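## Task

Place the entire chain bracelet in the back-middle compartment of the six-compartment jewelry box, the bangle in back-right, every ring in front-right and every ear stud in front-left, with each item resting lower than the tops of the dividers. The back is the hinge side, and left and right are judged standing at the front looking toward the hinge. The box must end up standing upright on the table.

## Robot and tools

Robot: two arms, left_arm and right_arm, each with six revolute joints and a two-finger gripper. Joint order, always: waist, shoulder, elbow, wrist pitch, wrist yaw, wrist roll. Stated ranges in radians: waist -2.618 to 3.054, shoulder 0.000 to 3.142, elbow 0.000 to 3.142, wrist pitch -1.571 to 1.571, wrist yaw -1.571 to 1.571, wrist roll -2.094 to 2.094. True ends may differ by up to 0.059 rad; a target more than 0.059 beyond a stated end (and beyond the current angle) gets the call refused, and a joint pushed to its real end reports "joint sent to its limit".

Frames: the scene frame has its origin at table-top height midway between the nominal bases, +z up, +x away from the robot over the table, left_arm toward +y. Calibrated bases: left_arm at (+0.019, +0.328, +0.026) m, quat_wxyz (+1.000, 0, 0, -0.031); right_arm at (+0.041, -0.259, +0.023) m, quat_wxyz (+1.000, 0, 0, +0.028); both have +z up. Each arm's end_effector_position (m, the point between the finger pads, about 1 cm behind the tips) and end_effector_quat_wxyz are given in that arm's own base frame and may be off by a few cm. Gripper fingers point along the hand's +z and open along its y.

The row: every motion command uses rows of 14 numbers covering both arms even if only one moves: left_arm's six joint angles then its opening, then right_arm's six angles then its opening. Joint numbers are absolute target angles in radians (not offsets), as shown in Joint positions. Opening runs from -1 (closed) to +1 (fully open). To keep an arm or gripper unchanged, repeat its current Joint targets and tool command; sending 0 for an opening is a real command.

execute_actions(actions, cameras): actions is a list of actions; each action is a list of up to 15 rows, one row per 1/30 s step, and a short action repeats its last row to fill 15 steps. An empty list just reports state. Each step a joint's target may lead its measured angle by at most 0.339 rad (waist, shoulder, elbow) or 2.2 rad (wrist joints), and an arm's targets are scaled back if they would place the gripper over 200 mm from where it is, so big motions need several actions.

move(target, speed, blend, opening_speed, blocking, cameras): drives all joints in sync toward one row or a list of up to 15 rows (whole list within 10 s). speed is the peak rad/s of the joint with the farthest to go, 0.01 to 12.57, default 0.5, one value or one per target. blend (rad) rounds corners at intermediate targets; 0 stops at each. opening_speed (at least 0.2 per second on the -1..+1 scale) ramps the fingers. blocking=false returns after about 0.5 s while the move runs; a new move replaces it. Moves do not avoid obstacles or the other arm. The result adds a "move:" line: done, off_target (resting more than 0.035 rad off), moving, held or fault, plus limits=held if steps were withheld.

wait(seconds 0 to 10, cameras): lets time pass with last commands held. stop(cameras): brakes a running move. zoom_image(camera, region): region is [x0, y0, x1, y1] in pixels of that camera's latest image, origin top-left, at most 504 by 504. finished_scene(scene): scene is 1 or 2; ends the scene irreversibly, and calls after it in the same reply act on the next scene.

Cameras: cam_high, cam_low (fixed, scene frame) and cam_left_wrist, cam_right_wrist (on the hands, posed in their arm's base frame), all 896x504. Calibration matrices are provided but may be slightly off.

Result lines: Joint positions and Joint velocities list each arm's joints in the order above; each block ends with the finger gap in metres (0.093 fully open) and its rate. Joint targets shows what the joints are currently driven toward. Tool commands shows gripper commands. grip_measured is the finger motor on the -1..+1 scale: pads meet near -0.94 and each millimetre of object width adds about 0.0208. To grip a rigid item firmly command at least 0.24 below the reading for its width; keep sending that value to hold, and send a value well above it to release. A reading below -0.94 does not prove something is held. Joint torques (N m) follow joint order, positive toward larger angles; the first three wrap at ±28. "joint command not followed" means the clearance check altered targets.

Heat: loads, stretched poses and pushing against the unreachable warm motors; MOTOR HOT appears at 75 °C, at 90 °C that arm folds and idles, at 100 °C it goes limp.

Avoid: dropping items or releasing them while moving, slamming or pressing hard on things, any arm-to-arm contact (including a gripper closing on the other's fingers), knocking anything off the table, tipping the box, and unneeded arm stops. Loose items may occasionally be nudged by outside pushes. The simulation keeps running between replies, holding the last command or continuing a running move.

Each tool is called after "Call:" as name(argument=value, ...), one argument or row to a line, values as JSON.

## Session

Call:
execute_actions(
  actions=[],
)

Call:
zoom_image(
  camera="cam_high",
  region=[360, 110, 640, 320],
)

Call:
zoom_image(
  camera="cam_low",
  region=[380, 120, 780, 404],
)

Scene clock: 0.00 s.
left_arm: end_effector_position=(+0.3877, +0.0196, +0.0664) grip_measured=+1.000 end_effector_quat_wxyz=(+0.560, -0.011, +0.827, +0.041) | right_arm: end_effector_position=(+0.3985, +0.0066, +0.1044) grip_measured=+1.000 end_effector_quat_wxyz=(+0.605, +0.021, +0.795, -0.043)
Joint positions: left_arm=[0.027 1.651 0.345 0.928 -0.054 0.038 0.093] | right_arm=[0.093 1.589 0.375 0.941 0.183 0.006 0.093]
Joint velocities: within noise
Joint torques (N m): no reading
Motor temperatures (°C): left_arm=[26 31 38 41 26 27 27] | right_arm=[29 40 35 28 26 25 27]
Heat: left arm: 41 °C; right arm: 40 °C.
Joint targets: left_arm=[0.027 1.641 0.354 0.939 -0.055 0.038] | right_arm=[0.093 1.584 0.380 0.937 0.183 0.006]
Tool commands: left_gripper/opening=+1.0 right_gripper/opening=+1.0
camera_calibration:
cam_left_wrist: T_world_to_cam=[[0.0690035, -0.996654, -0.0438125, -0.00429919], [-0.700635, -0.0171516, -0.713313, 0.361384], [0.710175, 0.0799177, -0.699474, -0.149741], [0, 0, 0, 1]] pos_world=[0.359837, 0.0138804, 0.152852]
cam_right_wrist: T_world_to_cam=[[-0.0725617, -0.996274, 0.0466249, 0.0298812], [-0.658874, 0.012788, -0.752145, 0.380343], [0.748746, -0.0852968, -0.657346, -0.15274], [0, 0, 0, 1]] pos_world=[0.367129, 0.0118778, 0.184277]

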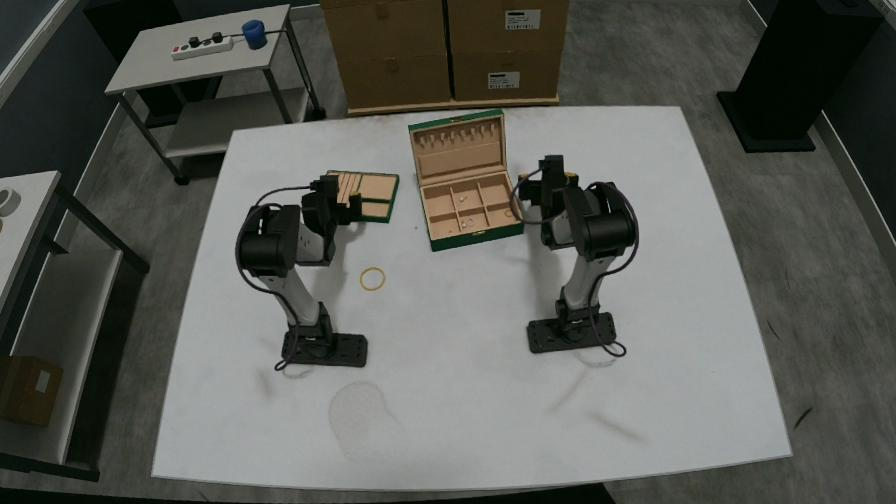

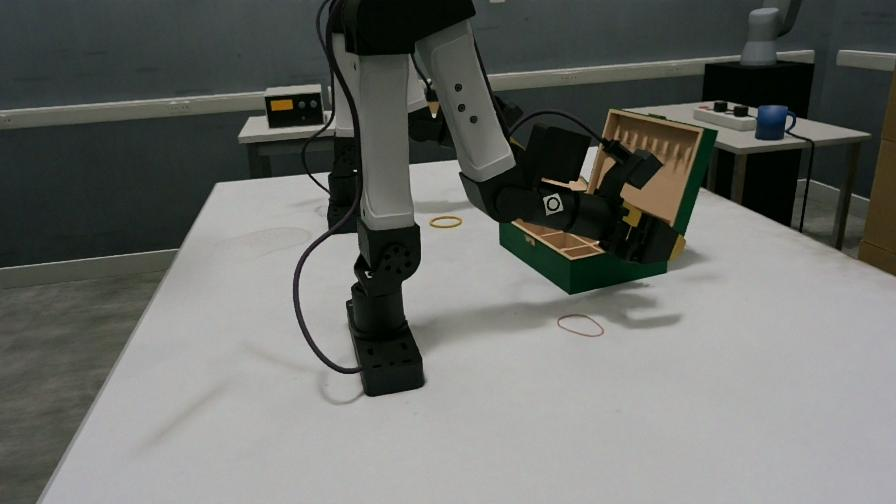

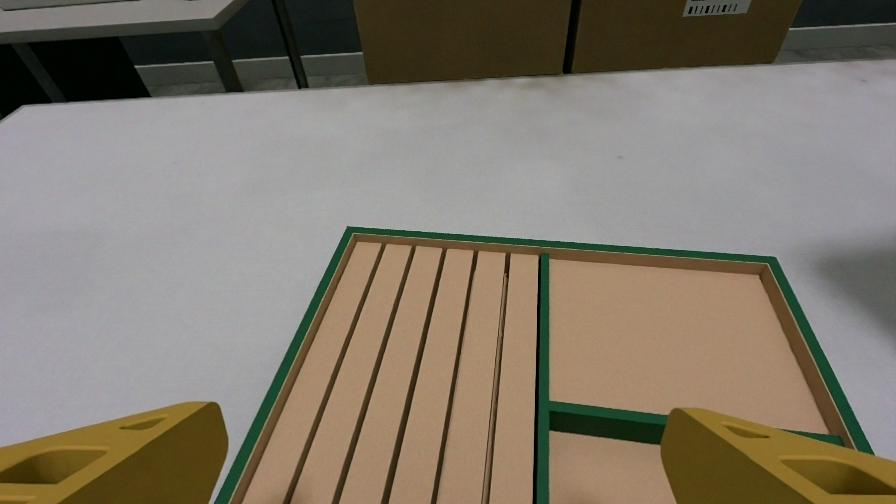

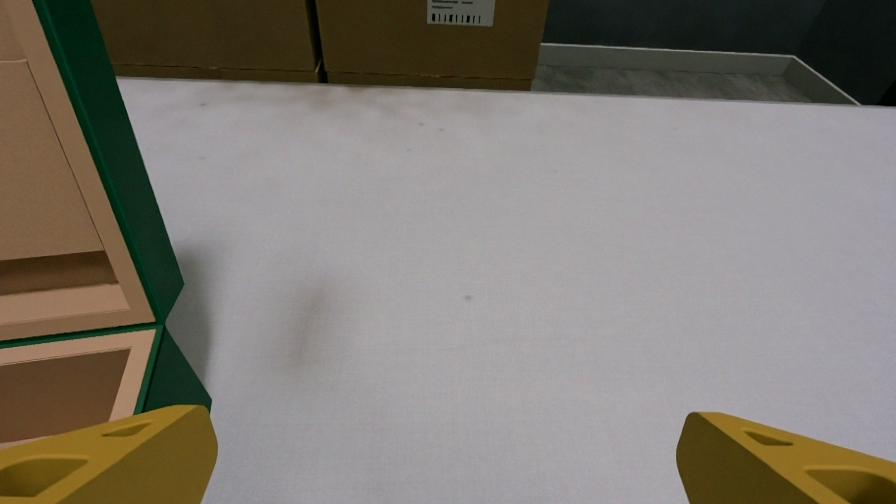

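Scaled by 1.800 (camera's finer frame: 1280x720).

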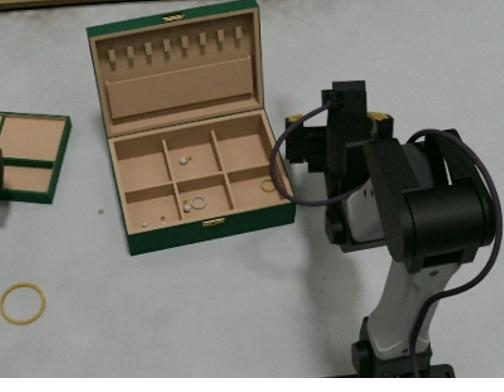

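Scaled by 1.260 (camera's finer frame: 1280x720).

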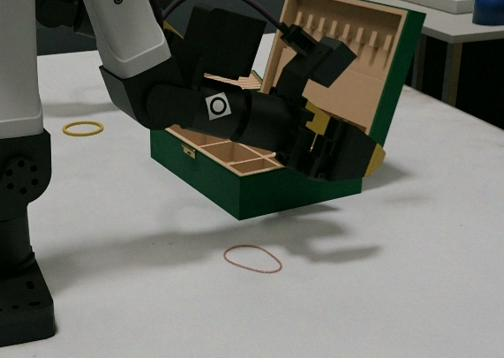

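Call:
zoom_image(
  camera="cam_left_wrist",
  region=[392, 220, 896, 504],
)

Call:
move(
  target=[
    [0.1,1.3,1.2,-0.5,0,0,1,0.093,1.3,1.2,-0.6,0,0,1],
    [0.5,0.3,0.3,0.3,0,0,1,0.25,1.4,1.6,-1.3,0,0,1],
  ],
  speed=0.9,
  blend=0.05,
)

Call:
zoom_image(
  camera="cam_right_wrist",
  region=[200, 100, 620, 504],
)

Call:
zoom_image(
  camera="cam_high",
  region=[310, 150, 600, 320],
)

Scaled by 1.000.

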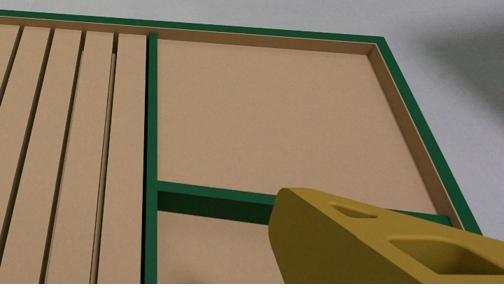

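Scene clock: 15.30 s.
left_arm: end_effector_position=(+0.2162, +0.1180, +0.3196) grip_measured=+1.000 end_effector_quat_wxyz=(+0.772, -0.149, +0.584, +0.200) | right_arm: end_effector_position=(+0.3044, +0.0745, +0.2633) grip_measured=+1.000 end_effector_quat_wxyz=(+0.237, -0.114, +0.965, +0.026)
Joint positions: left_arm=[0.492 0.305 0.307 0.275 -0.011 0.006 0.093] | right_arm=[0.245 1.388 1.578 -1.28 0.008 0.006 0.093]
Joint torques (N m): left_arm=[0.43 1.09 5.67 2 0.17 -0.05] | right_arm=[0.94 -4.31 8.92 1.14 -0.06 -0.01]
Heat: left arm: 45 °C; right arm: 42 °C.
Joint targets: left_arm=[0.500 0.300 0.300 0.300 0.000 0.000] | right_arm=[0.250 1.400 1.600 -1.300 0.000 0.000]
move: done
cam_left_wrist: T_world_to_cam=[[0.481254, -0.876533, 0.0091897, -0.00343765], [-0.101051, -0.065889, -0.992697, 0.388886], [0.870737, 0.476811, -0.120284, -0.125317], [0, 0, 0, 1]] pos_world=[0.15007, 0.0823627, 0.371004]
cam_right_wrist: T_world_to_cam=[[0.24331, -0.969948, -0.00141708, -0.00213422], [-0.969498, -0.243152, -0.0308274, 0.360692], [0.0295564, 0.00887446, -0.999524, 0.329976], [0, 0, 0, 1]] pos_world=[0.340456, 0.0827046, 0.340935]

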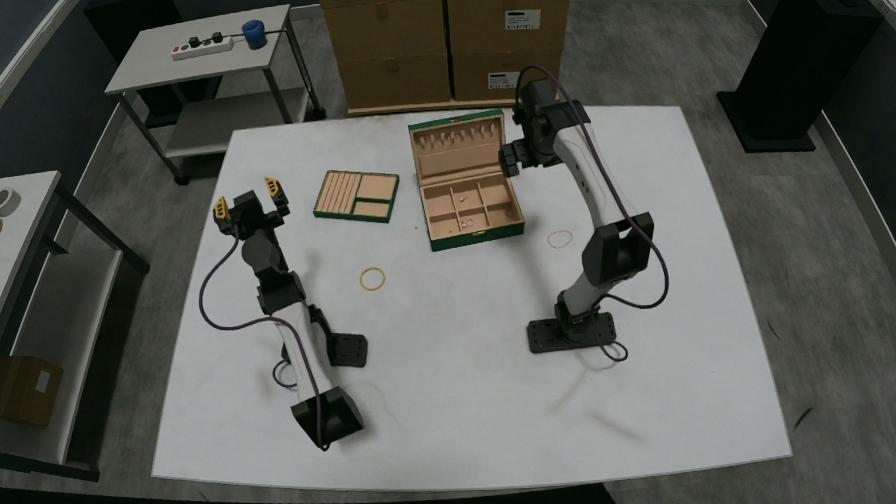

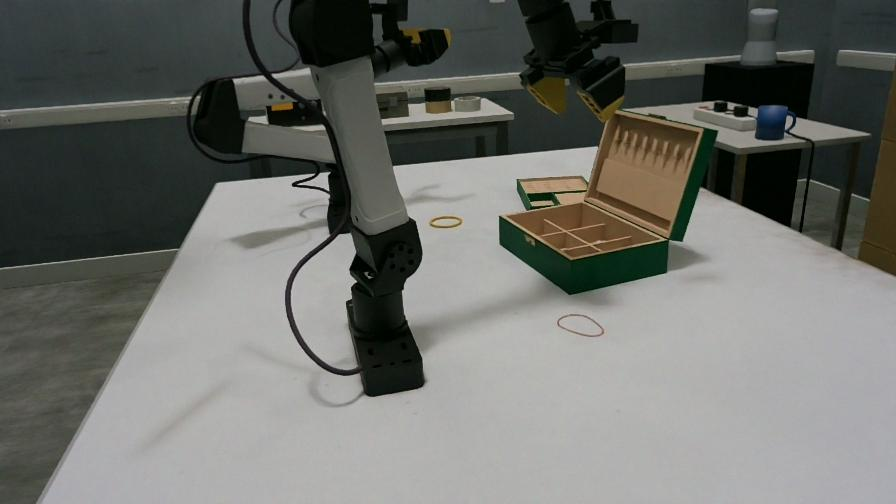

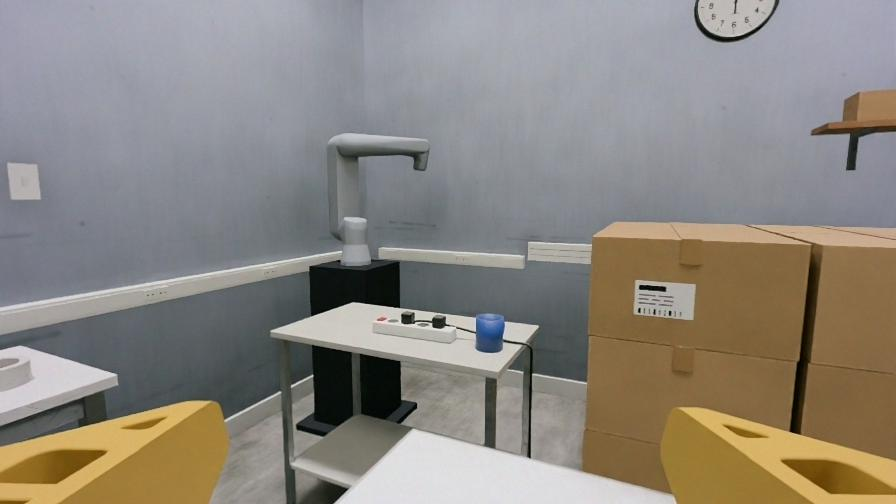

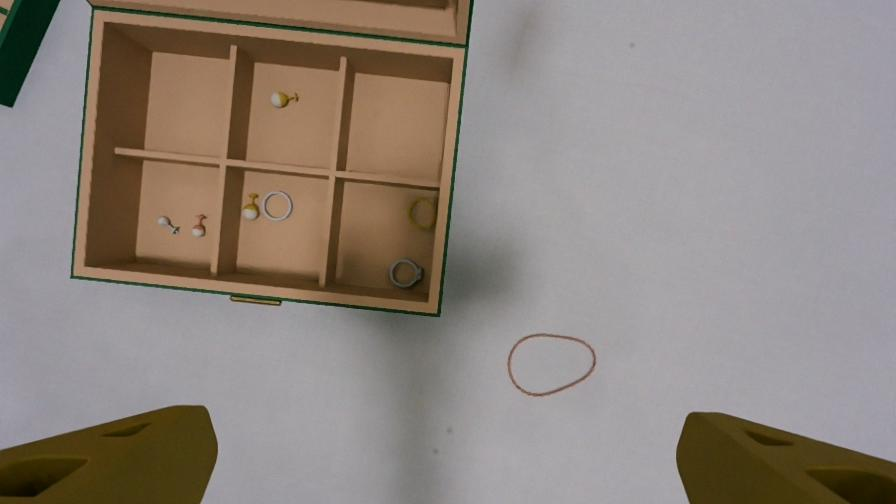

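Scaled by 1.200 (camera's finer frame: 1280x720).

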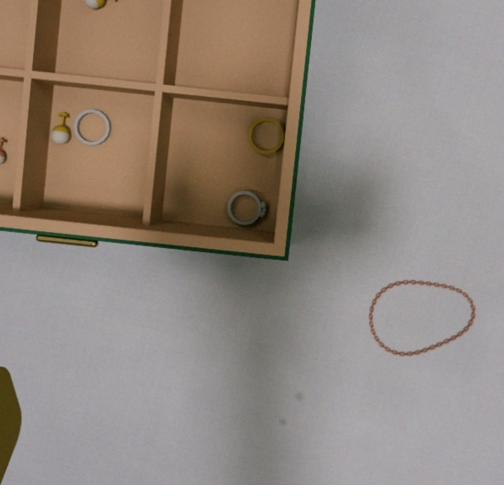

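Scaled by 1.738 (camera's finer frame: 1280x720).

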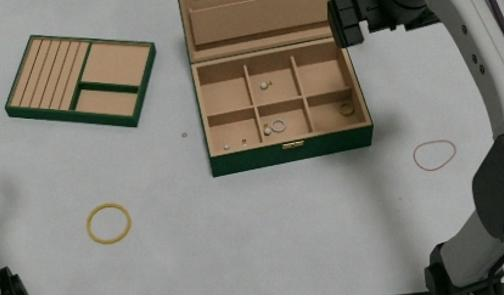

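Call:
move(
  target=[0.5,0.3,0.3,0.3,0,0,1,0.562,1.9077,1.4272,-0.81,0,-1.15,-0.2],
  speed=0.7,
  cameras=["cam_right_wrist","cam_low"],
)

Scene clock: 70.47 s.
left_arm: end_effector_position=(+0.2160, +0.1179, +0.3202) grip_measured=+1.000 end_effector_quat_wxyz=(+0.773, -0.149, +0.583, +0.200) | right_arm: end_effector_position=(+0.3541, +0.2201, +0.0746) grip_measured=-0.198 end_effector_quat_wxyz=(-0.131, +0.742, -0.656, +0.043)
Joint positions: left_arm=[0.492 0.305 0.307 0.277 -0.011 0.006 0.093] | right_arm=[0.56 1.897 1.433 -0.83 0.008 -1.135 0.036]
Joint torques (N m): left_arm=[0.46 1.1 5.67 1.98 0.16 -0.04] | right_arm=[0.68 -9.5 6.24 1.14 -0.11 -0.08]
Motor temperatures (°C): left_arm=[26 31 39 46 26 27 27] | right_arm=[29 41 43 30 26 25 27]
Heat: left arm: 46 °C; right arm: 43 °C.
Joint targets: left_arm=[0.500 0.300 0.300 0.300 0.000 0.000] | right_arm=[0.562 1.908 1.427 -0.810 0.000 -1.150]
move: done
cam_right_wrist: T_world_to_cam=[[0.963556, 0.112672, 0.24262, -0.384789], [0.0292453, -0.945903, 0.323128, 0.213056], [0.265902, -0.304256, -0.914726, 0.117584], [0, 0, 0, 1]] pos_world=[0.333269, 0.280661, 0.13207]
Images, in order (width x height): cam_low 896x504, cam_right_wrist 896x504.

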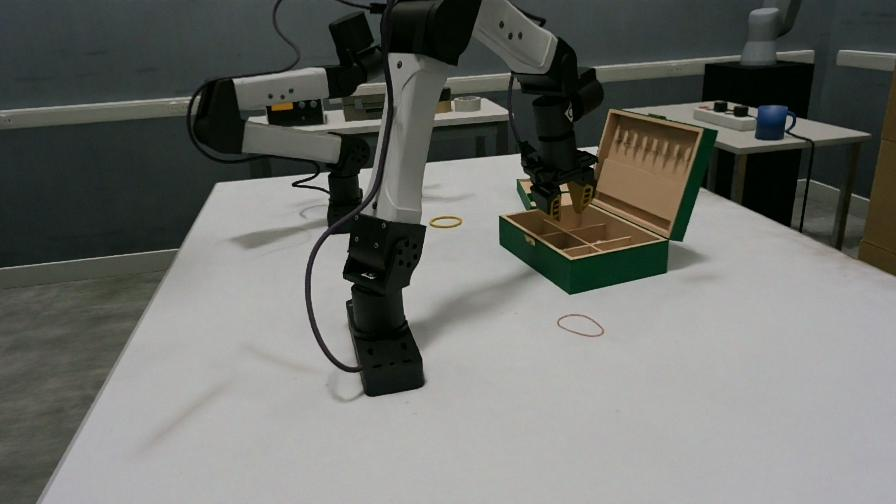

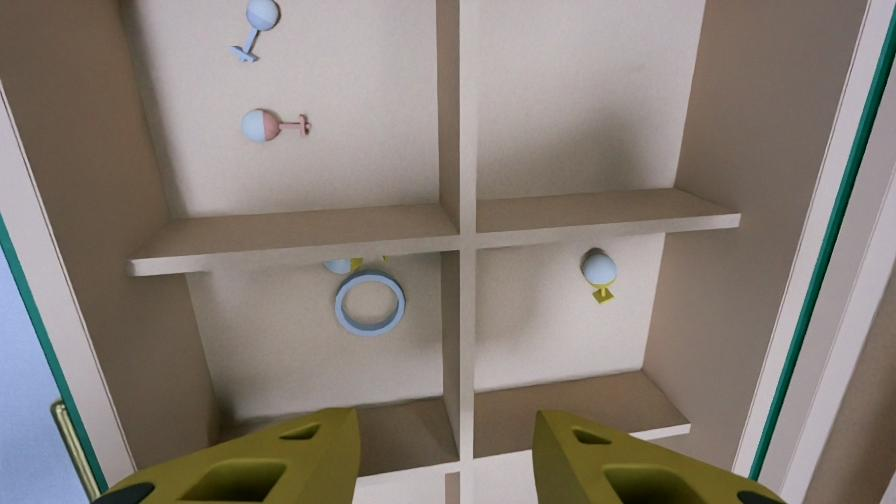

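Call:
move(
  target=[
    [0.5,0.3,0.3,0.3,0,0,1,0.555,1.92,1.305,-0.68,0,-1.15,-0.28],
    [0.5,0.3,0.3,0.3,0,0,1,0.555,1.97,1.239,-0.566,0,-1.15,-0.28],
  ],
  speed=0.35,
  cameras=["cam_right_wrist"],
)

Scene clock: 84.23 s.
left_arm: end_effector_position=(+0.2160, +0.1179, +0.3202) grip_measured=+1.000 end_effector_quat_wxyz=(+0.773, -0.149, +0.583, +0.200) | right_arm: end_effector_position=(+0.3412, +0.2130, +0.0202) grip_measured=-0.279 end_effector_quat_wxyz=(-0.119, +0.744, -0.656, +0.037)
Joint positions: left_arm=[0.492 0.305 0.307 0.277 -0.011 0.006 0.093] | right_arm=[0.56 1.931 1.259 -0.649 0.003 -1.137 0.032]
Joint torques (N m): left_arm=[0.44 1.1 5.67 1.97 0.17 -0.04] | right_arm=[0.08 -6.68 4.42 1.71 -0.07 -0.07]
Heat: left arm: 47 °C; right arm: 45 °C.
Joint targets: left_arm=[0.500 0.300 0.300 0.300 0.000 0.000] | right_arm=[0.555 1.970 1.239 -0.566 0.000 -1.150]
move: off_target (right_arm); right_arm: the wrist pitch is farthest, 0.083 rad from its target
cam_right_wrist: T_world_to_cam=[[0.968947, 0.118614, 0.216964, -0.360949], [0.0408819, -0.942207, 0.332526, 0.219361], [0.243867, -0.31333, -0.917798, 0.0785272], [0, 0, 0, 1]] pos_world=[0.321622, 0.274101, 0.0774418]

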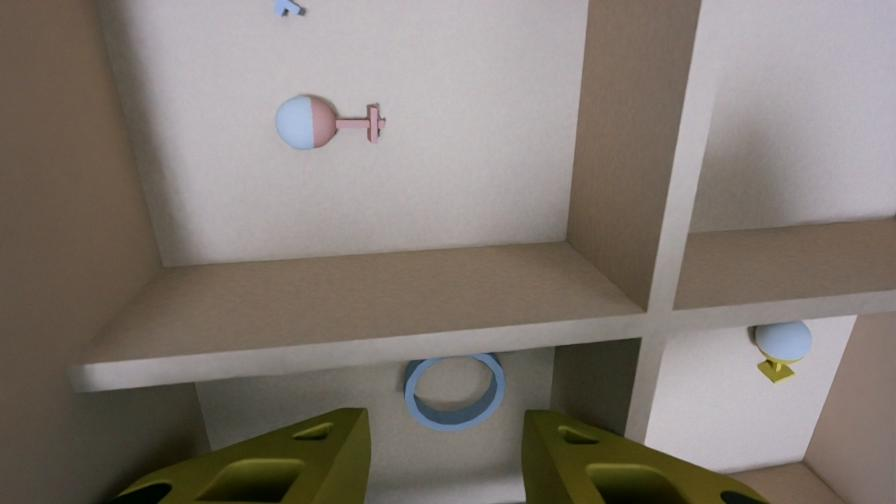

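Call:
move(
  target=[
    [0.5,0.3,0.3,0.3,0,0,1,0.555,1.866,1.15,-0.48,0,-1.15,-0.38],
    [0.5,0.3,0.3,0.3,0,0,1,0.555,1.904,1.11,-0.403,0,-1.15,-0.38],
  ],
  speed=0.3,
  cameras=["cam_right_wrist"],
)

Scene clock: 98.00 s.
left_arm: end_effector_position=(+0.2160, +0.1179, +0.3202) grip_measured=+1.000 end_effector_quat_wxyz=(+0.773, -0.149, +0.583, +0.200) | right_arm: end_effector_position=(+0.3432, +0.2145, +0.0173) grip_measured=-0.380 end_effector_quat_wxyz=(-0.169, +0.739, -0.650, +0.052)
Joint positions: left_arm=[0.492 0.305 0.307 0.277 -0.011 0.006 0.093] | right_arm=[0.56 1.875 1.136 -0.477 0.002 -1.139 0.027]
Joint torques (N m): left_arm=[0.44 1.09 5.67 1.97 0.17 -0.04] | right_arm=[0.08 -7.1 3.9 1.84 -0.05 -0.04]
Heat: left arm: 47 °C; right arm: 45 °C.
Joint targets: left_arm=[0.500 0.300 0.300 0.300 0.000 0.000] | right_arm=[0.555 1.904 1.110 -0.403 0.000 -1.150]
move: off_target (right_arm); right_arm: the wrist pitch is farthest, 0.074 rad from its target
cam_right_wrist: T_world_to_cam=[[0.945589, 0.106024, 0.307603, -0.35335], [0.0158496, -0.959305, 0.281928, 0.234706], [0.324976, -0.261713, -0.908789, 0.0367698], [0, 0, 0, 1]] pos_world=[0.318455, 0.272241, 0.0759373]

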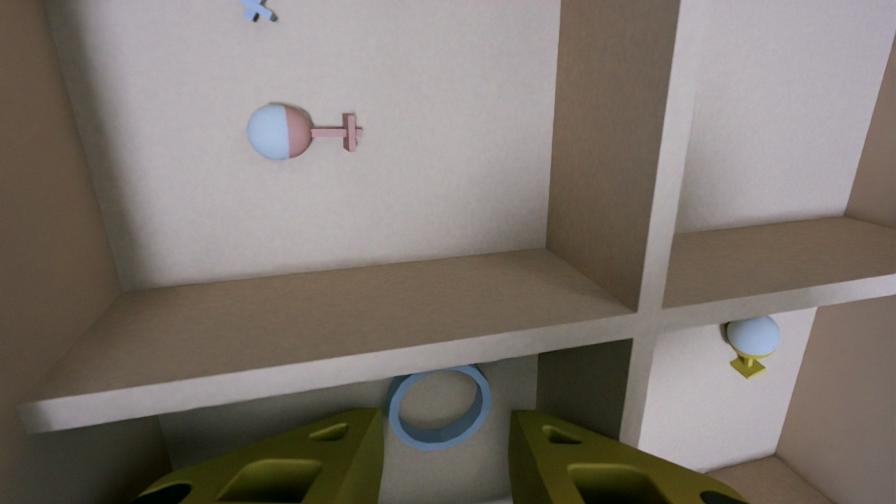

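Call:
move(
  target=[
    [0.5,0.3,0.3,0.3,0,0,1,0.56,1.85,1.22,-0.6,0,-1.15,-0.38],
    [0.5,0.3,0.3,0.3,0,0,1,0.561,1.995,1.483,-0.935,0,-1.14,-0.7],
  ],
  speed=0.3,
  cameras=["cam_right_wrist"],
)

Scene clock: 149.47 s.
left_arm: end_effector_position=(+0.2160, +0.1179, +0.3202) grip_measured=+1.000 end_effector_quat_wxyz=(+0.773, -0.149, +0.583, +0.200) | right_arm: end_effector_position=(+0.3396, +0.2123, +0.0476) grip_measured=-0.698 end_effector_quat_wxyz=(-0.066, +0.750, -0.658, +0.021)
Joint positions: left_arm=[0.492 0.305 0.307 0.277 -0.011 0.006 0.093] | right_arm=[0.56 1.976 1.462 -0.917 0.002 -1.141 0.012]
Joint torques (N m): left_arm=[0.43 1.1 5.65 1.97 0.16 -0.04] | right_arm=[0.58 -9.16 8.5 0.41 -0.05 0.07]
Motor temperatures (°C): left_arm=[26 31 39 48 26 27 27] | right_arm=[29 46 39 33 26 25 27]
Heat: left arm: 48 °C; right arm: 46 °C.
Joint targets: left_arm=[0.500 0.300 0.300 0.300 0.000 0.000] | right_arm=[0.561 1.995 1.483 -0.935 0.000 -1.140]
move: done
cam_right_wrist: T_world_to_cam=[[0.984313, 0.132266, 0.116763, -0.368622], [0.0784535, -0.920904, 0.381813, 0.189949], [0.158028, -0.366663, -0.916834, 0.144185], [0, 0, 0, 1]] pos_world=[0.325152, 0.276549, 0.10271]

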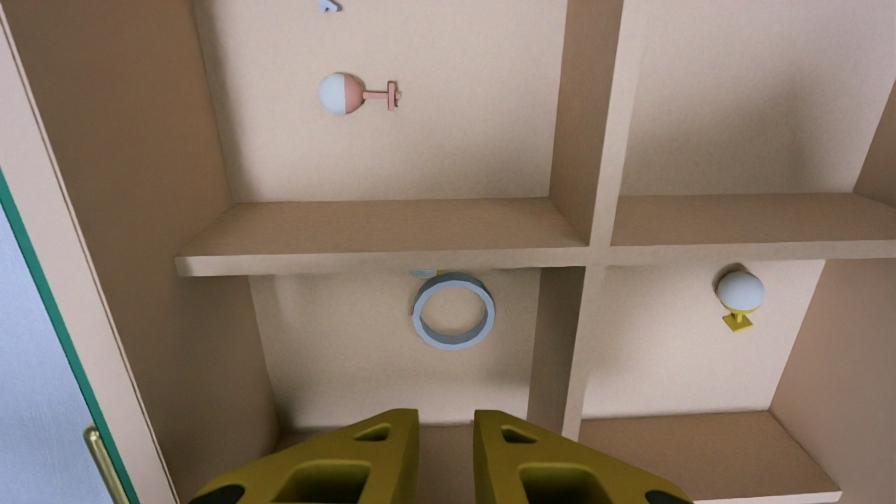

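Call:
move(
  target=[
    [0.5,0.3,0.3,0.3,0,0,1,0.568,2.0077,1.3864,-0.8057,0,-1.14,-0.7],
  ],
  speed=0.3,
  cameras=["cam_right_wrist"],
)

Scene clock: 178.03 s.
left_arm: end_effector_position=(+0.2160, +0.1179, +0.3202) grip_measured=+1.000 end_effector_quat_wxyz=(+0.773, -0.149, +0.583, +0.200) | right_arm: end_effector_position=(+0.3381, +0.2127, +0.0257) grip_measured=-0.698 end_effector_quat_wxyz=(-0.069, +0.751, -0.657, +0.022)
Joint positions: left_arm=[0.492 0.305 0.307 0.277 -0.011 0.006 0.093] | right_arm=[0.563 1.993 1.394 -0.826 0.002 -1.141 0.012]
Joint torques (N m): left_arm=[0.44 1.07 5.67 1.97 0.16 -0.04] | right_arm=[0.94 -9.55 5.64 0.86 -0.05 0.07]
Heat: left arm: 48 °C; right arm: 48 °C.
Joint targets: left_arm=[0.500 0.300 0.300 0.300 0.000 0.000] | right_arm=[0.568 2.008 1.386 -0.806 0.000 -1.140]
move: done
cam_right_wrist: T_world_to_cam=[[0.983236, 0.134941, 0.122632, -0.364957], [0.0792451, -0.921949, 0.379118, 0.198855], [0.164219, -0.363044, -0.917186, 0.121724], [0, 0, 0, 1]] pos_world=[0.323091, 0.276773, 0.0810099]

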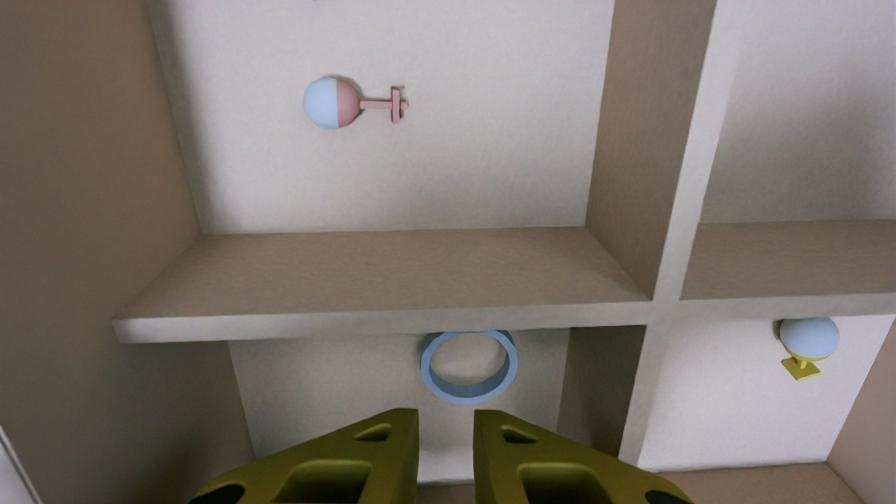

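Call:
move(
  target=[
    [0.5,0.3,0.3,0.3,0,0,1,0.568,2.027,1.343,-0.743,0,-1.14,-0.7],
  ],
  speed=0.2,
  cameras=["cam_right_wrist"],
)

Scene clock: 186.73 s.
left_arm: end_effector_position=(+0.2160, +0.1179, +0.3202) grip_measured=+1.000 end_effector_quat_wxyz=(+0.773, -0.149, +0.583, +0.200) | right_arm: end_effector_position=(+0.3357, +0.2110, +0.0107) grip_measured=-0.698 end_effector_quat_wxyz=(-0.066, +0.751, -0.657, +0.022)
Joint positions: left_arm=[0.492 0.305 0.307 0.277 -0.011 0.006 0.093] | right_arm=[0.563 2.009 1.353 -0.775 0.003 -1.141 0.012]
Joint torques (N m): left_arm=[0.43 1.09 5.67 1.97 0.16 -0.04] | right_arm=[0.95 -9.17 5.22 0.95 -0.06 0.07]
Heat: left arm: 48 °C; right arm: 49 °C.
Joint targets: left_arm=[0.500 0.300 0.300 0.300 0.000 0.000] | right_arm=[0.568 2.027 1.343 -0.743 0.000 -1.140]
move: done
cam_right_wrist: T_world_to_cam=[[0.983725, 0.135212, 0.118335, -0.360762], [0.080535, -0.920518, 0.38231, 0.202454], [0.160623, -0.366558, -0.916426, 0.109689], [0, 0, 0, 1]] pos_world=[0.320967, 0.27535, 0.0658127]

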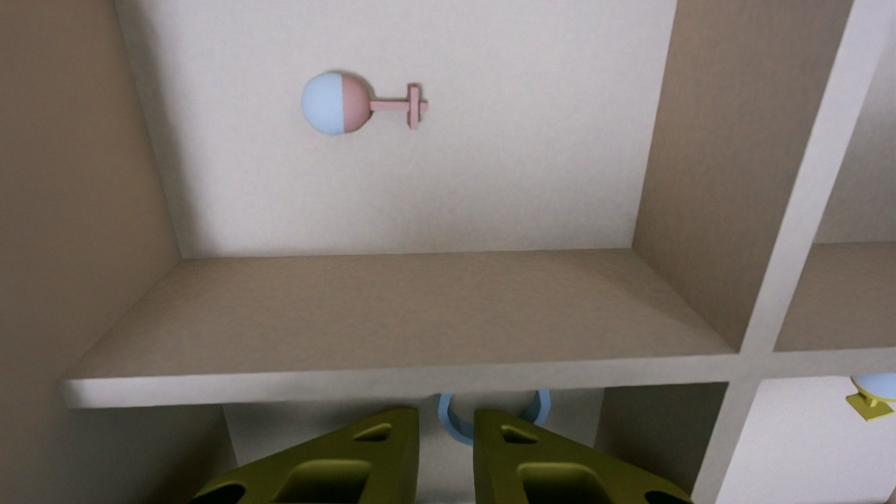

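Call:
move(
  target=[
    [0.5,0.3,0.3,0.3,0,0,1,0.568,2.043,1.324,-0.707,0,-1.14,-0.7],
  ],
  speed=0.15,
  cameras=["cam_right_wrist"],
)

Scene clock: 197.17 s.
left_arm: end_effector_position=(+0.2160, +0.1179, +0.3202) grip_measured=+1.000 end_effector_quat_wxyz=(+0.773, -0.149, +0.583, +0.200) | right_arm: end_effector_position=(+0.3356, +0.2098, +0.0089) grip_measured=-0.698 end_effector_quat_wxyz=(-0.066, +0.751, -0.657, +0.024)
Joint positions: left_arm=[0.492 0.305 0.307 0.277 -0.011 0.006 0.093] | right_arm=[0.563 2.009 1.345 -0.767 0.009 -1.141 0.012]
Joint torques (N m): left_arm=[0.44 1.09 5.67 1.97 0.17 -0.04] | right_arm=[0.94 -7.66 4.19 1.24 -0.11 0.07]
Heat: left arm: 49 °C; right arm: 50 °C.
Joint targets: left_arm=[0.500 0.300 0.300 0.300 0.000 0.000] | right_arm=[0.568 2.043 1.324 -0.707 0.000 -1.140]
move: off_target (right_arm); right_arm: the wrist pitch is farthest, 0.060 rad from its target
cam_right_wrist: T_world_to_cam=[[0.98344, 0.134988, 0.120932, -0.360211], [0.0785602, -0.918828, 0.38676, 0.202337], [0.163323, -0.370855, -0.914217, 0.107546], [0, 0, 0, 1]] pos_world=[0.320786, 0.274421, 0.0636255]

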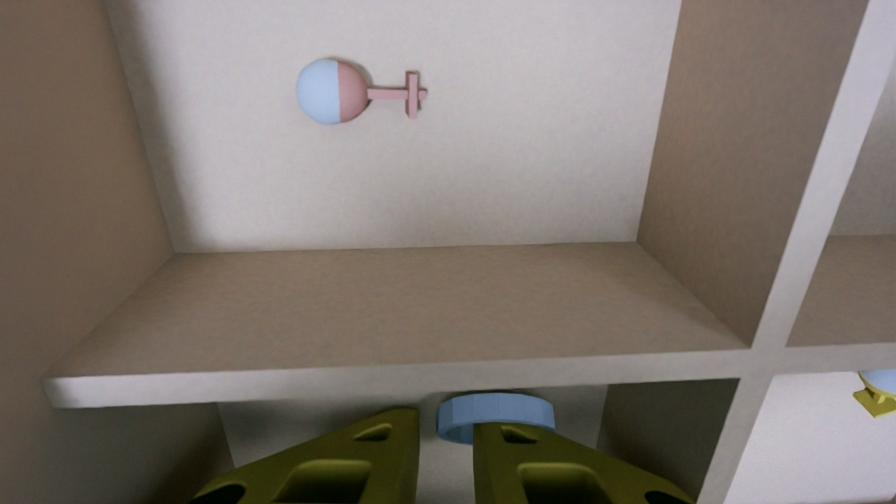

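Call:
move(
  target=[
    [0.5,0.3,0.3,0.3,0,0,1,0.568,2.0,1.375,-0.82,0,-1.14,-0.7],
    [0.5,0.3,0.3,0.3,0,0,1,0.586,2.0,1.375,-0.82,0,-1.14,-0.7],
  ],
  speed=0.2,
  cameras=["cam_right_wrist"],
)

Scene clock: 204.87 s.
left_arm: end_effector_position=(+0.2160, +0.1179, +0.3202) grip_measured=+1.000 end_effector_quat_wxyz=(+0.773, -0.149, +0.583, +0.200) | right_arm: end_effector_position=(+0.3286, +0.2137, +0.0107) grip_measured=-0.698 end_effector_quat_wxyz=(-0.056, +0.757, -0.651, +0.021)
Joint positions: left_arm=[0.492 0.305 0.307 0.277 -0.011 0.006 0.093] | right_arm=[0.581 2.009 1.356 -0.798 0.009 -1.141 0.012]
Joint torques (N m): left_arm=[0.43 1.09 5.67 1.97 0.17 -0.04] | right_arm=[0.94 -11.74 7.97 0.35 -0.12 0.07]
Heat: left arm: 49 °C; right arm: 50 °C.
Joint targets: left_arm=[0.500 0.300 0.300 0.300 0.000 0.000] | right_arm=[0.586 2.000 1.375 -0.820 0.000 -1.140]
move: done
cam_right_wrist: T_world_to_cam=[[0.982792, 0.15382, 0.102271, -0.357622], [0.101718, -0.912834, 0.395459, 0.196685], [0.154186, -0.378251, -0.912772, 0.116387], [0, 0, 0, 1]] pos_world=[0.313516, 0.278574, 0.065028]

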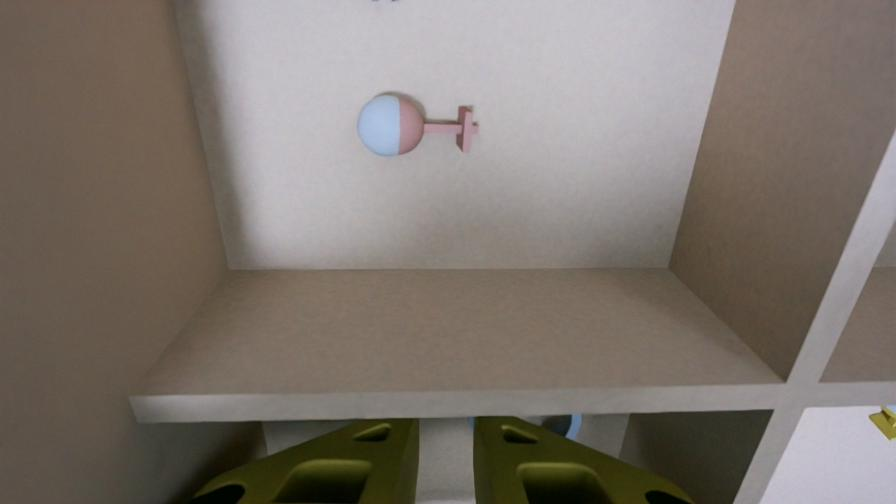

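Call:
move(
  target=[
    [0.5,0.3,0.3,0.3,0,0,1,0.58,1.98,1.42,-0.88,0,-1.14,-0.7],
    [0.5,0.3,0.3,0.3,0,0,1,0.58,2.004,1.386,-0.81,0,-1.14,-0.7],
  ],
  speed=0.2,
  cameras=["cam_right_wrist"],
)

Scene clock: 212.23 s.
left_arm: end_effector_position=(+0.2160, +0.1179, +0.3202) grip_measured=+1.000 end_effector_quat_wxyz=(+0.773, -0.149, +0.583, +0.200) | right_arm: end_effector_position=(+0.3342, +0.2174, +0.0210) grip_measured=-0.698 end_effector_quat_wxyz=(-0.061, +0.757, -0.651, +0.022)
Joint positions: left_arm=[0.492 0.305 0.307 0.277 -0.011 0.006 0.093] | right_arm=[0.581 2.009 1.399 -0.83 0.009 -1.141 0.012]
Joint torques (N m): left_arm=[0.43 1.09 5.67 1.97 0.16 -0.04] | right_arm=[0.43 -11.51 5.09 0.79 -0.11 0.07]
Motor temperatures (°C): left_arm=[26 31 39 49 26 27 27] | right_arm=[29 52 39 31 26 25 27]
Heat: left arm: 49 °C; right arm: 52 °C.
Joint targets: left_arm=[0.500 0.300 0.300 0.300 0.000 0.000] | right_arm=[0.580 2.004 1.386 -0.810 0.000 -1.140]
move: done
cam_right_wrist: T_world_to_cam=[[0.981823, 0.153245, 0.111983, -0.364439], [0.0982462, -0.915148, 0.390963, 0.197163], [0.162394, -0.372854, -0.913569, 0.122376], [0, 0, 0, 1]] pos_world=[0.318571, 0.28191, 0.0755264]

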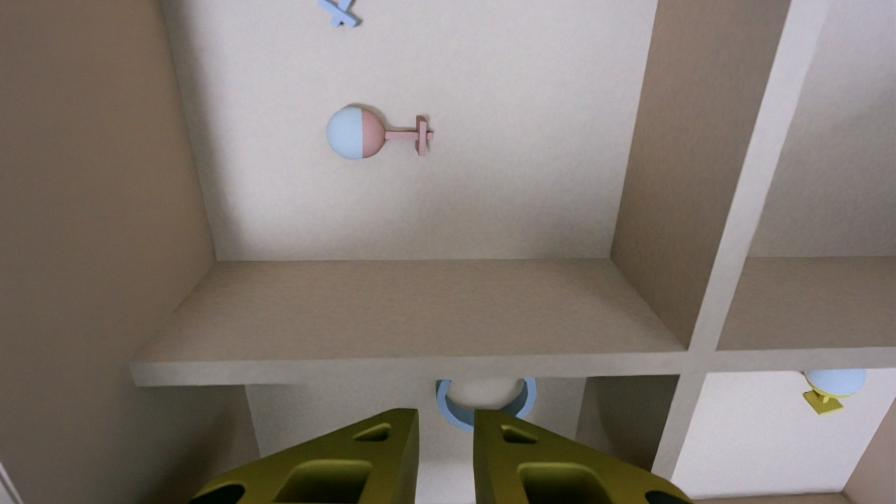

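Call:
move(
  target=[
    [0.5,0.3,0.3,0.3,0,0,1,0.558,2.008,1.381,-0.80,0,-1.14,-0.62],
    [0.5,0.3,0.3,0.3,0,0,1,0.558,2.044,1.331,-0.715,0,-1.14,-0.62],
  ],
  speed=0.15,
  cameras=["cam_right_wrist"],
)

Scene clock: 239.27 s.
left_arm: end_effector_position=(+0.2160, +0.1179, +0.3202) grip_measured=+1.000 end_effector_quat_wxyz=(+0.773, -0.149, +0.583, +0.200) | right_arm: end_effector_position=(+0.3372, +0.2110, +0.0094) grip_measured=-0.622 end_effector_quat_wxyz=(-0.067, +0.751, -0.657, +0.025)
Joint positions: left_arm=[0.492 0.305 0.307 0.277 -0.011 0.006 0.093] | right_arm=[0.563 2.013 1.353 -0.768 0.01 -1.141 0.015]
Joint torques (N m): left_arm=[0.43 1.09 5.65 1.97 0.16 -0.04] | right_arm=[0.01 -7.97 4.12 1.17 -0.12 0.07]
Motor temperatures (°C): left_arm=[26 31 39 49 26 27 27] | right_arm=[29 56 39 31 26 25 27]
Heat: left arm: 49 °C; right arm: 56 °C.
Joint targets: left_arm=[0.500 0.300 0.300 0.300 0.000 0.000] | right_arm=[0.558 2.044 1.331 -0.715 0.000 -1.140]
move: off_target (right_arm); right_arm: the wrist pitch is farthest, 0.053 rad from its target
cam_right_wrist: T_world_to_cam=[[0.983027, 0.13548, 0.123708, -0.36191], [0.078055, -0.919073, 0.386281, 0.203277], [0.16603, -0.370069, -0.914048, 0.107192], [0, 0, 0, 1]] pos_world=[0.322103, 0.275526, 0.0642272]

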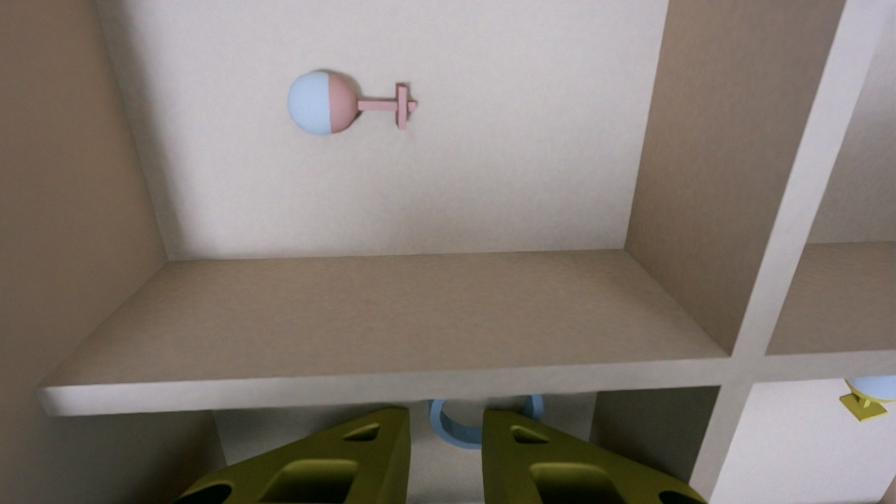

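Call:
move(
  target=[0.5,0.3,0.3,0.3,0,0,1,0.558,2.03,1.34,-0.74,0,-1.14,-1],
  opening_speed=0.3,
  cameras=["cam_right_wrist"],
)

Call:
move(
  target=[0.5,0.3,0.3,0.3,0,0,1,0.558,1.97,1.45,-0.91,0,-1.14,-1],
  speed=0.2,
  cameras=["cam_right_wrist"],
)

Scene clock: 250.23 s.
left_arm: end_effector_position=(+0.2160, +0.1179, +0.3202) grip_measured=+1.000 end_effector_quat_wxyz=(+0.773, -0.149, +0.583, +0.200) | right_arm: end_effector_position=(+0.3409, +0.2118, +0.0100) grip_measured=-0.969 end_effector_quat_wxyz=(-0.073, +0.750, -0.657, +0.029)
Joint positions: left_arm=[0.492 0.305 0.307 0.277 -0.011 0.006 0.093] | right_arm=[0.562 2.013 1.353 -0.753 0.015 -1.141 0]
Joint torques (N m): left_arm=[0.43 1.09 5.65 1.97 0.16 -0.04] | right_arm=[0.14 -9.33 5 0.79 -0.17 0.07]
Heat: left arm: 49 °C; right arm: 53 °C.
Joint targets: left_arm=[0.500 0.300 0.300 0.300 0.000 0.000] | right_arm=[0.558 2.030 1.340 -0.740 0.000 -1.140]
move: done
cam_right_wrist: T_world_to_cam=[[0.981347, 0.132806, 0.138998, -0.364798], [0.0702866, -0.92083, 0.383578, 0.206467], [0.178935, -0.366654, -0.912988, 0.102223], [0, 0, 0, 1]] pos_world=[0.32519, 0.276049, 0.0648378]

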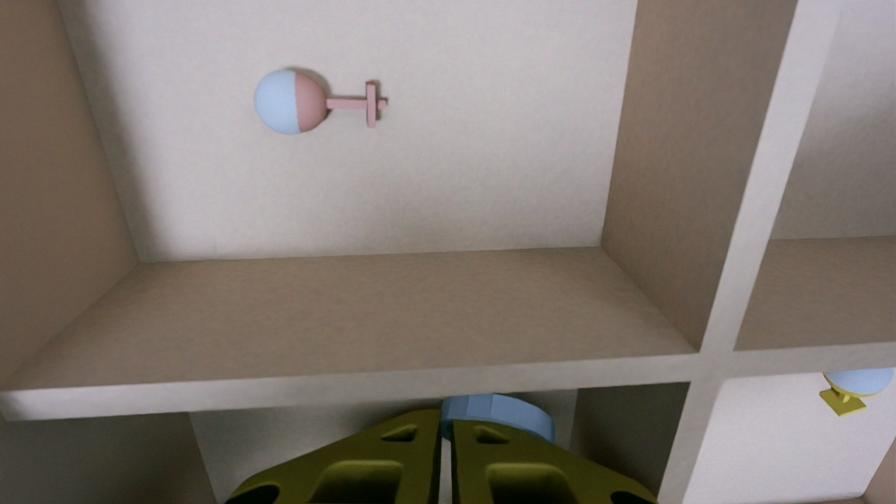

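Scene clock: 251.70 s.
left_arm: end_effector_position=(+0.2160, +0.1179, +0.3202) grip_measured=+1.000 end_effector_quat_wxyz=(+0.773, -0.149, +0.583, +0.200) | right_arm: end_effector_position=(+0.3354, +0.2084, +0.0304) grip_measured=-0.970 end_effector_quat_wxyz=(-0.050, +0.751, -0.658, +0.022)
Joint positions: left_arm=[0.492 0.305 0.307 0.277 -0.011 0.006 0.093] | right_arm=[0.562 2.002 1.43 -0.892 0.014 -1.141 0]
Joint torques (N m): left_arm=[0.44 1.1 5.65 1.97 0.17 -0.04] | right_arm=[0.14 -13.97 8.21 0.37 -0.17 0.07]
Heat: left arm: 49 °C; right arm: 53 °C.
Joint targets: left_arm=[0.500 0.300 0.300 0.300 0.000 0.000] | right_arm=[0.558 1.970 1.450 -0.910 0.000 -1.140]
move: done
cam_right_wrist: T_world_to_cam=[[0.986303, 0.135917, 0.093449, -0.362639], [0.0872002, -0.910575, 0.404041, 0.187512], [0.140009, -0.390358, -0.909955, 0.138485], [0, 0, 0, 1]] pos_world=[0.321931, 0.274091, 0.084141]

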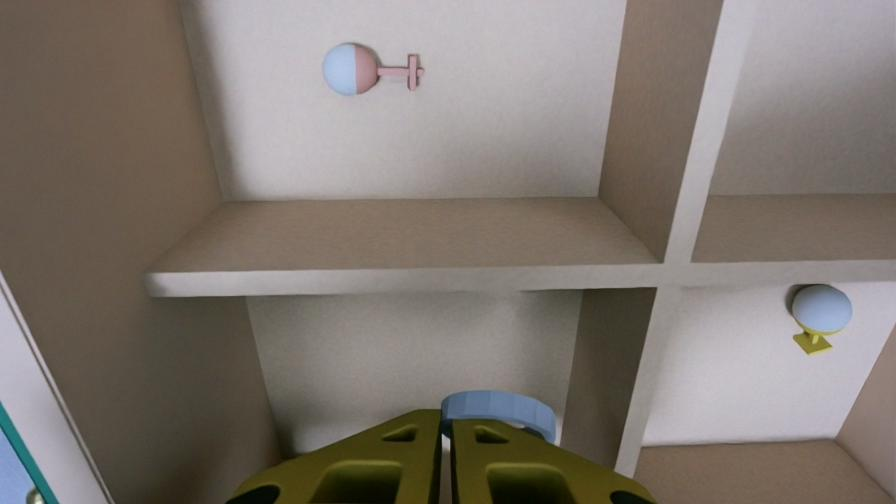

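Call:
move(
  target=[
    [0.5,0.3,0.3,0.3,0,0,1,0.56,1.9538,1.5174,-0.98,0,-1.14,-1],
    [0.5,0.3,0.3,0.3,0,0,1,0.394,1.8423,1.3674,-0.94,0,-1.31,-1],
  ],
  speed=0.35,
  cameras=["cam_right_wrist"],
)

Scene clock: 268.13 s.
left_arm: end_effector_position=(+0.2160, +0.1179, +0.3203) grip_measured=+1.000 end_effector_quat_wxyz=(+0.773, -0.149, +0.583, +0.200) | right_arm: end_effector_position=(+0.3458, +0.1420, +0.0614) grip_measured=-0.970 end_effector_quat_wxyz=(-0.056, +0.746, -0.663, +0.032)
Joint positions: left_arm=[0.492 0.305 0.307 0.278 -0.011 0.006 0.093] | right_arm=[0.394 1.873 1.377 -0.946 0.01 -1.295 0]
Joint torques (N m): left_arm=[0.44 1.09 5.67 1.97 0.16 -0.05] | right_arm=[0.47 -12.86 5.57 0.64 -0.12 -0.09]
Motor temperatures (°C): left_arm=[26 31 39 50 26 27 27] | right_arm=[29 56 40 30 26 25 27]
Heat: left arm: 50 °C; right arm: 56 °C.
Joint targets: left_arm=[0.500 0.300 0.300 0.300 0.000 0.000] | right_arm=[0.394 1.842 1.368 -0.940 0.000 -1.310]
move: done
cam_right_wrist: T_world_to_cam=[[0.985747, 0.121429, 0.11644, -0.366026], [0.0638294, -0.910317, 0.408961, 0.121429], [0.155657, -0.3957, -0.905093, 0.134366], [0, 0, 0, 1]] pos_world=[0.332143, 0.208154, 0.114574]

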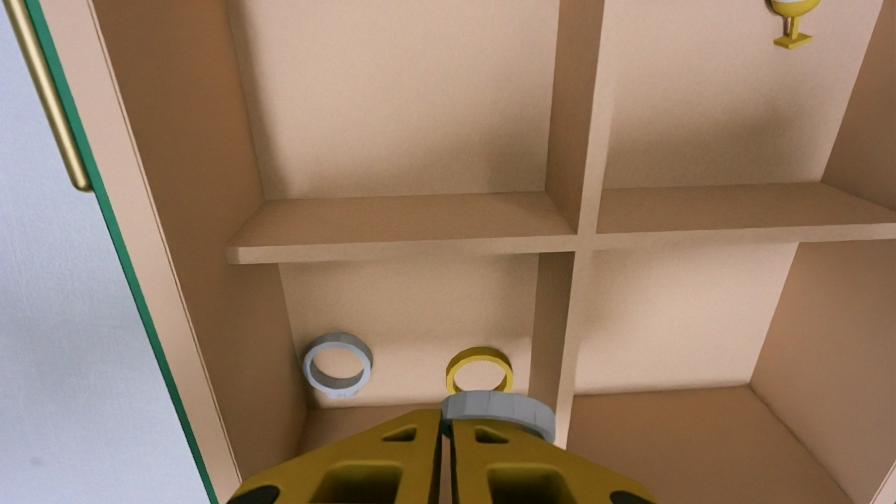

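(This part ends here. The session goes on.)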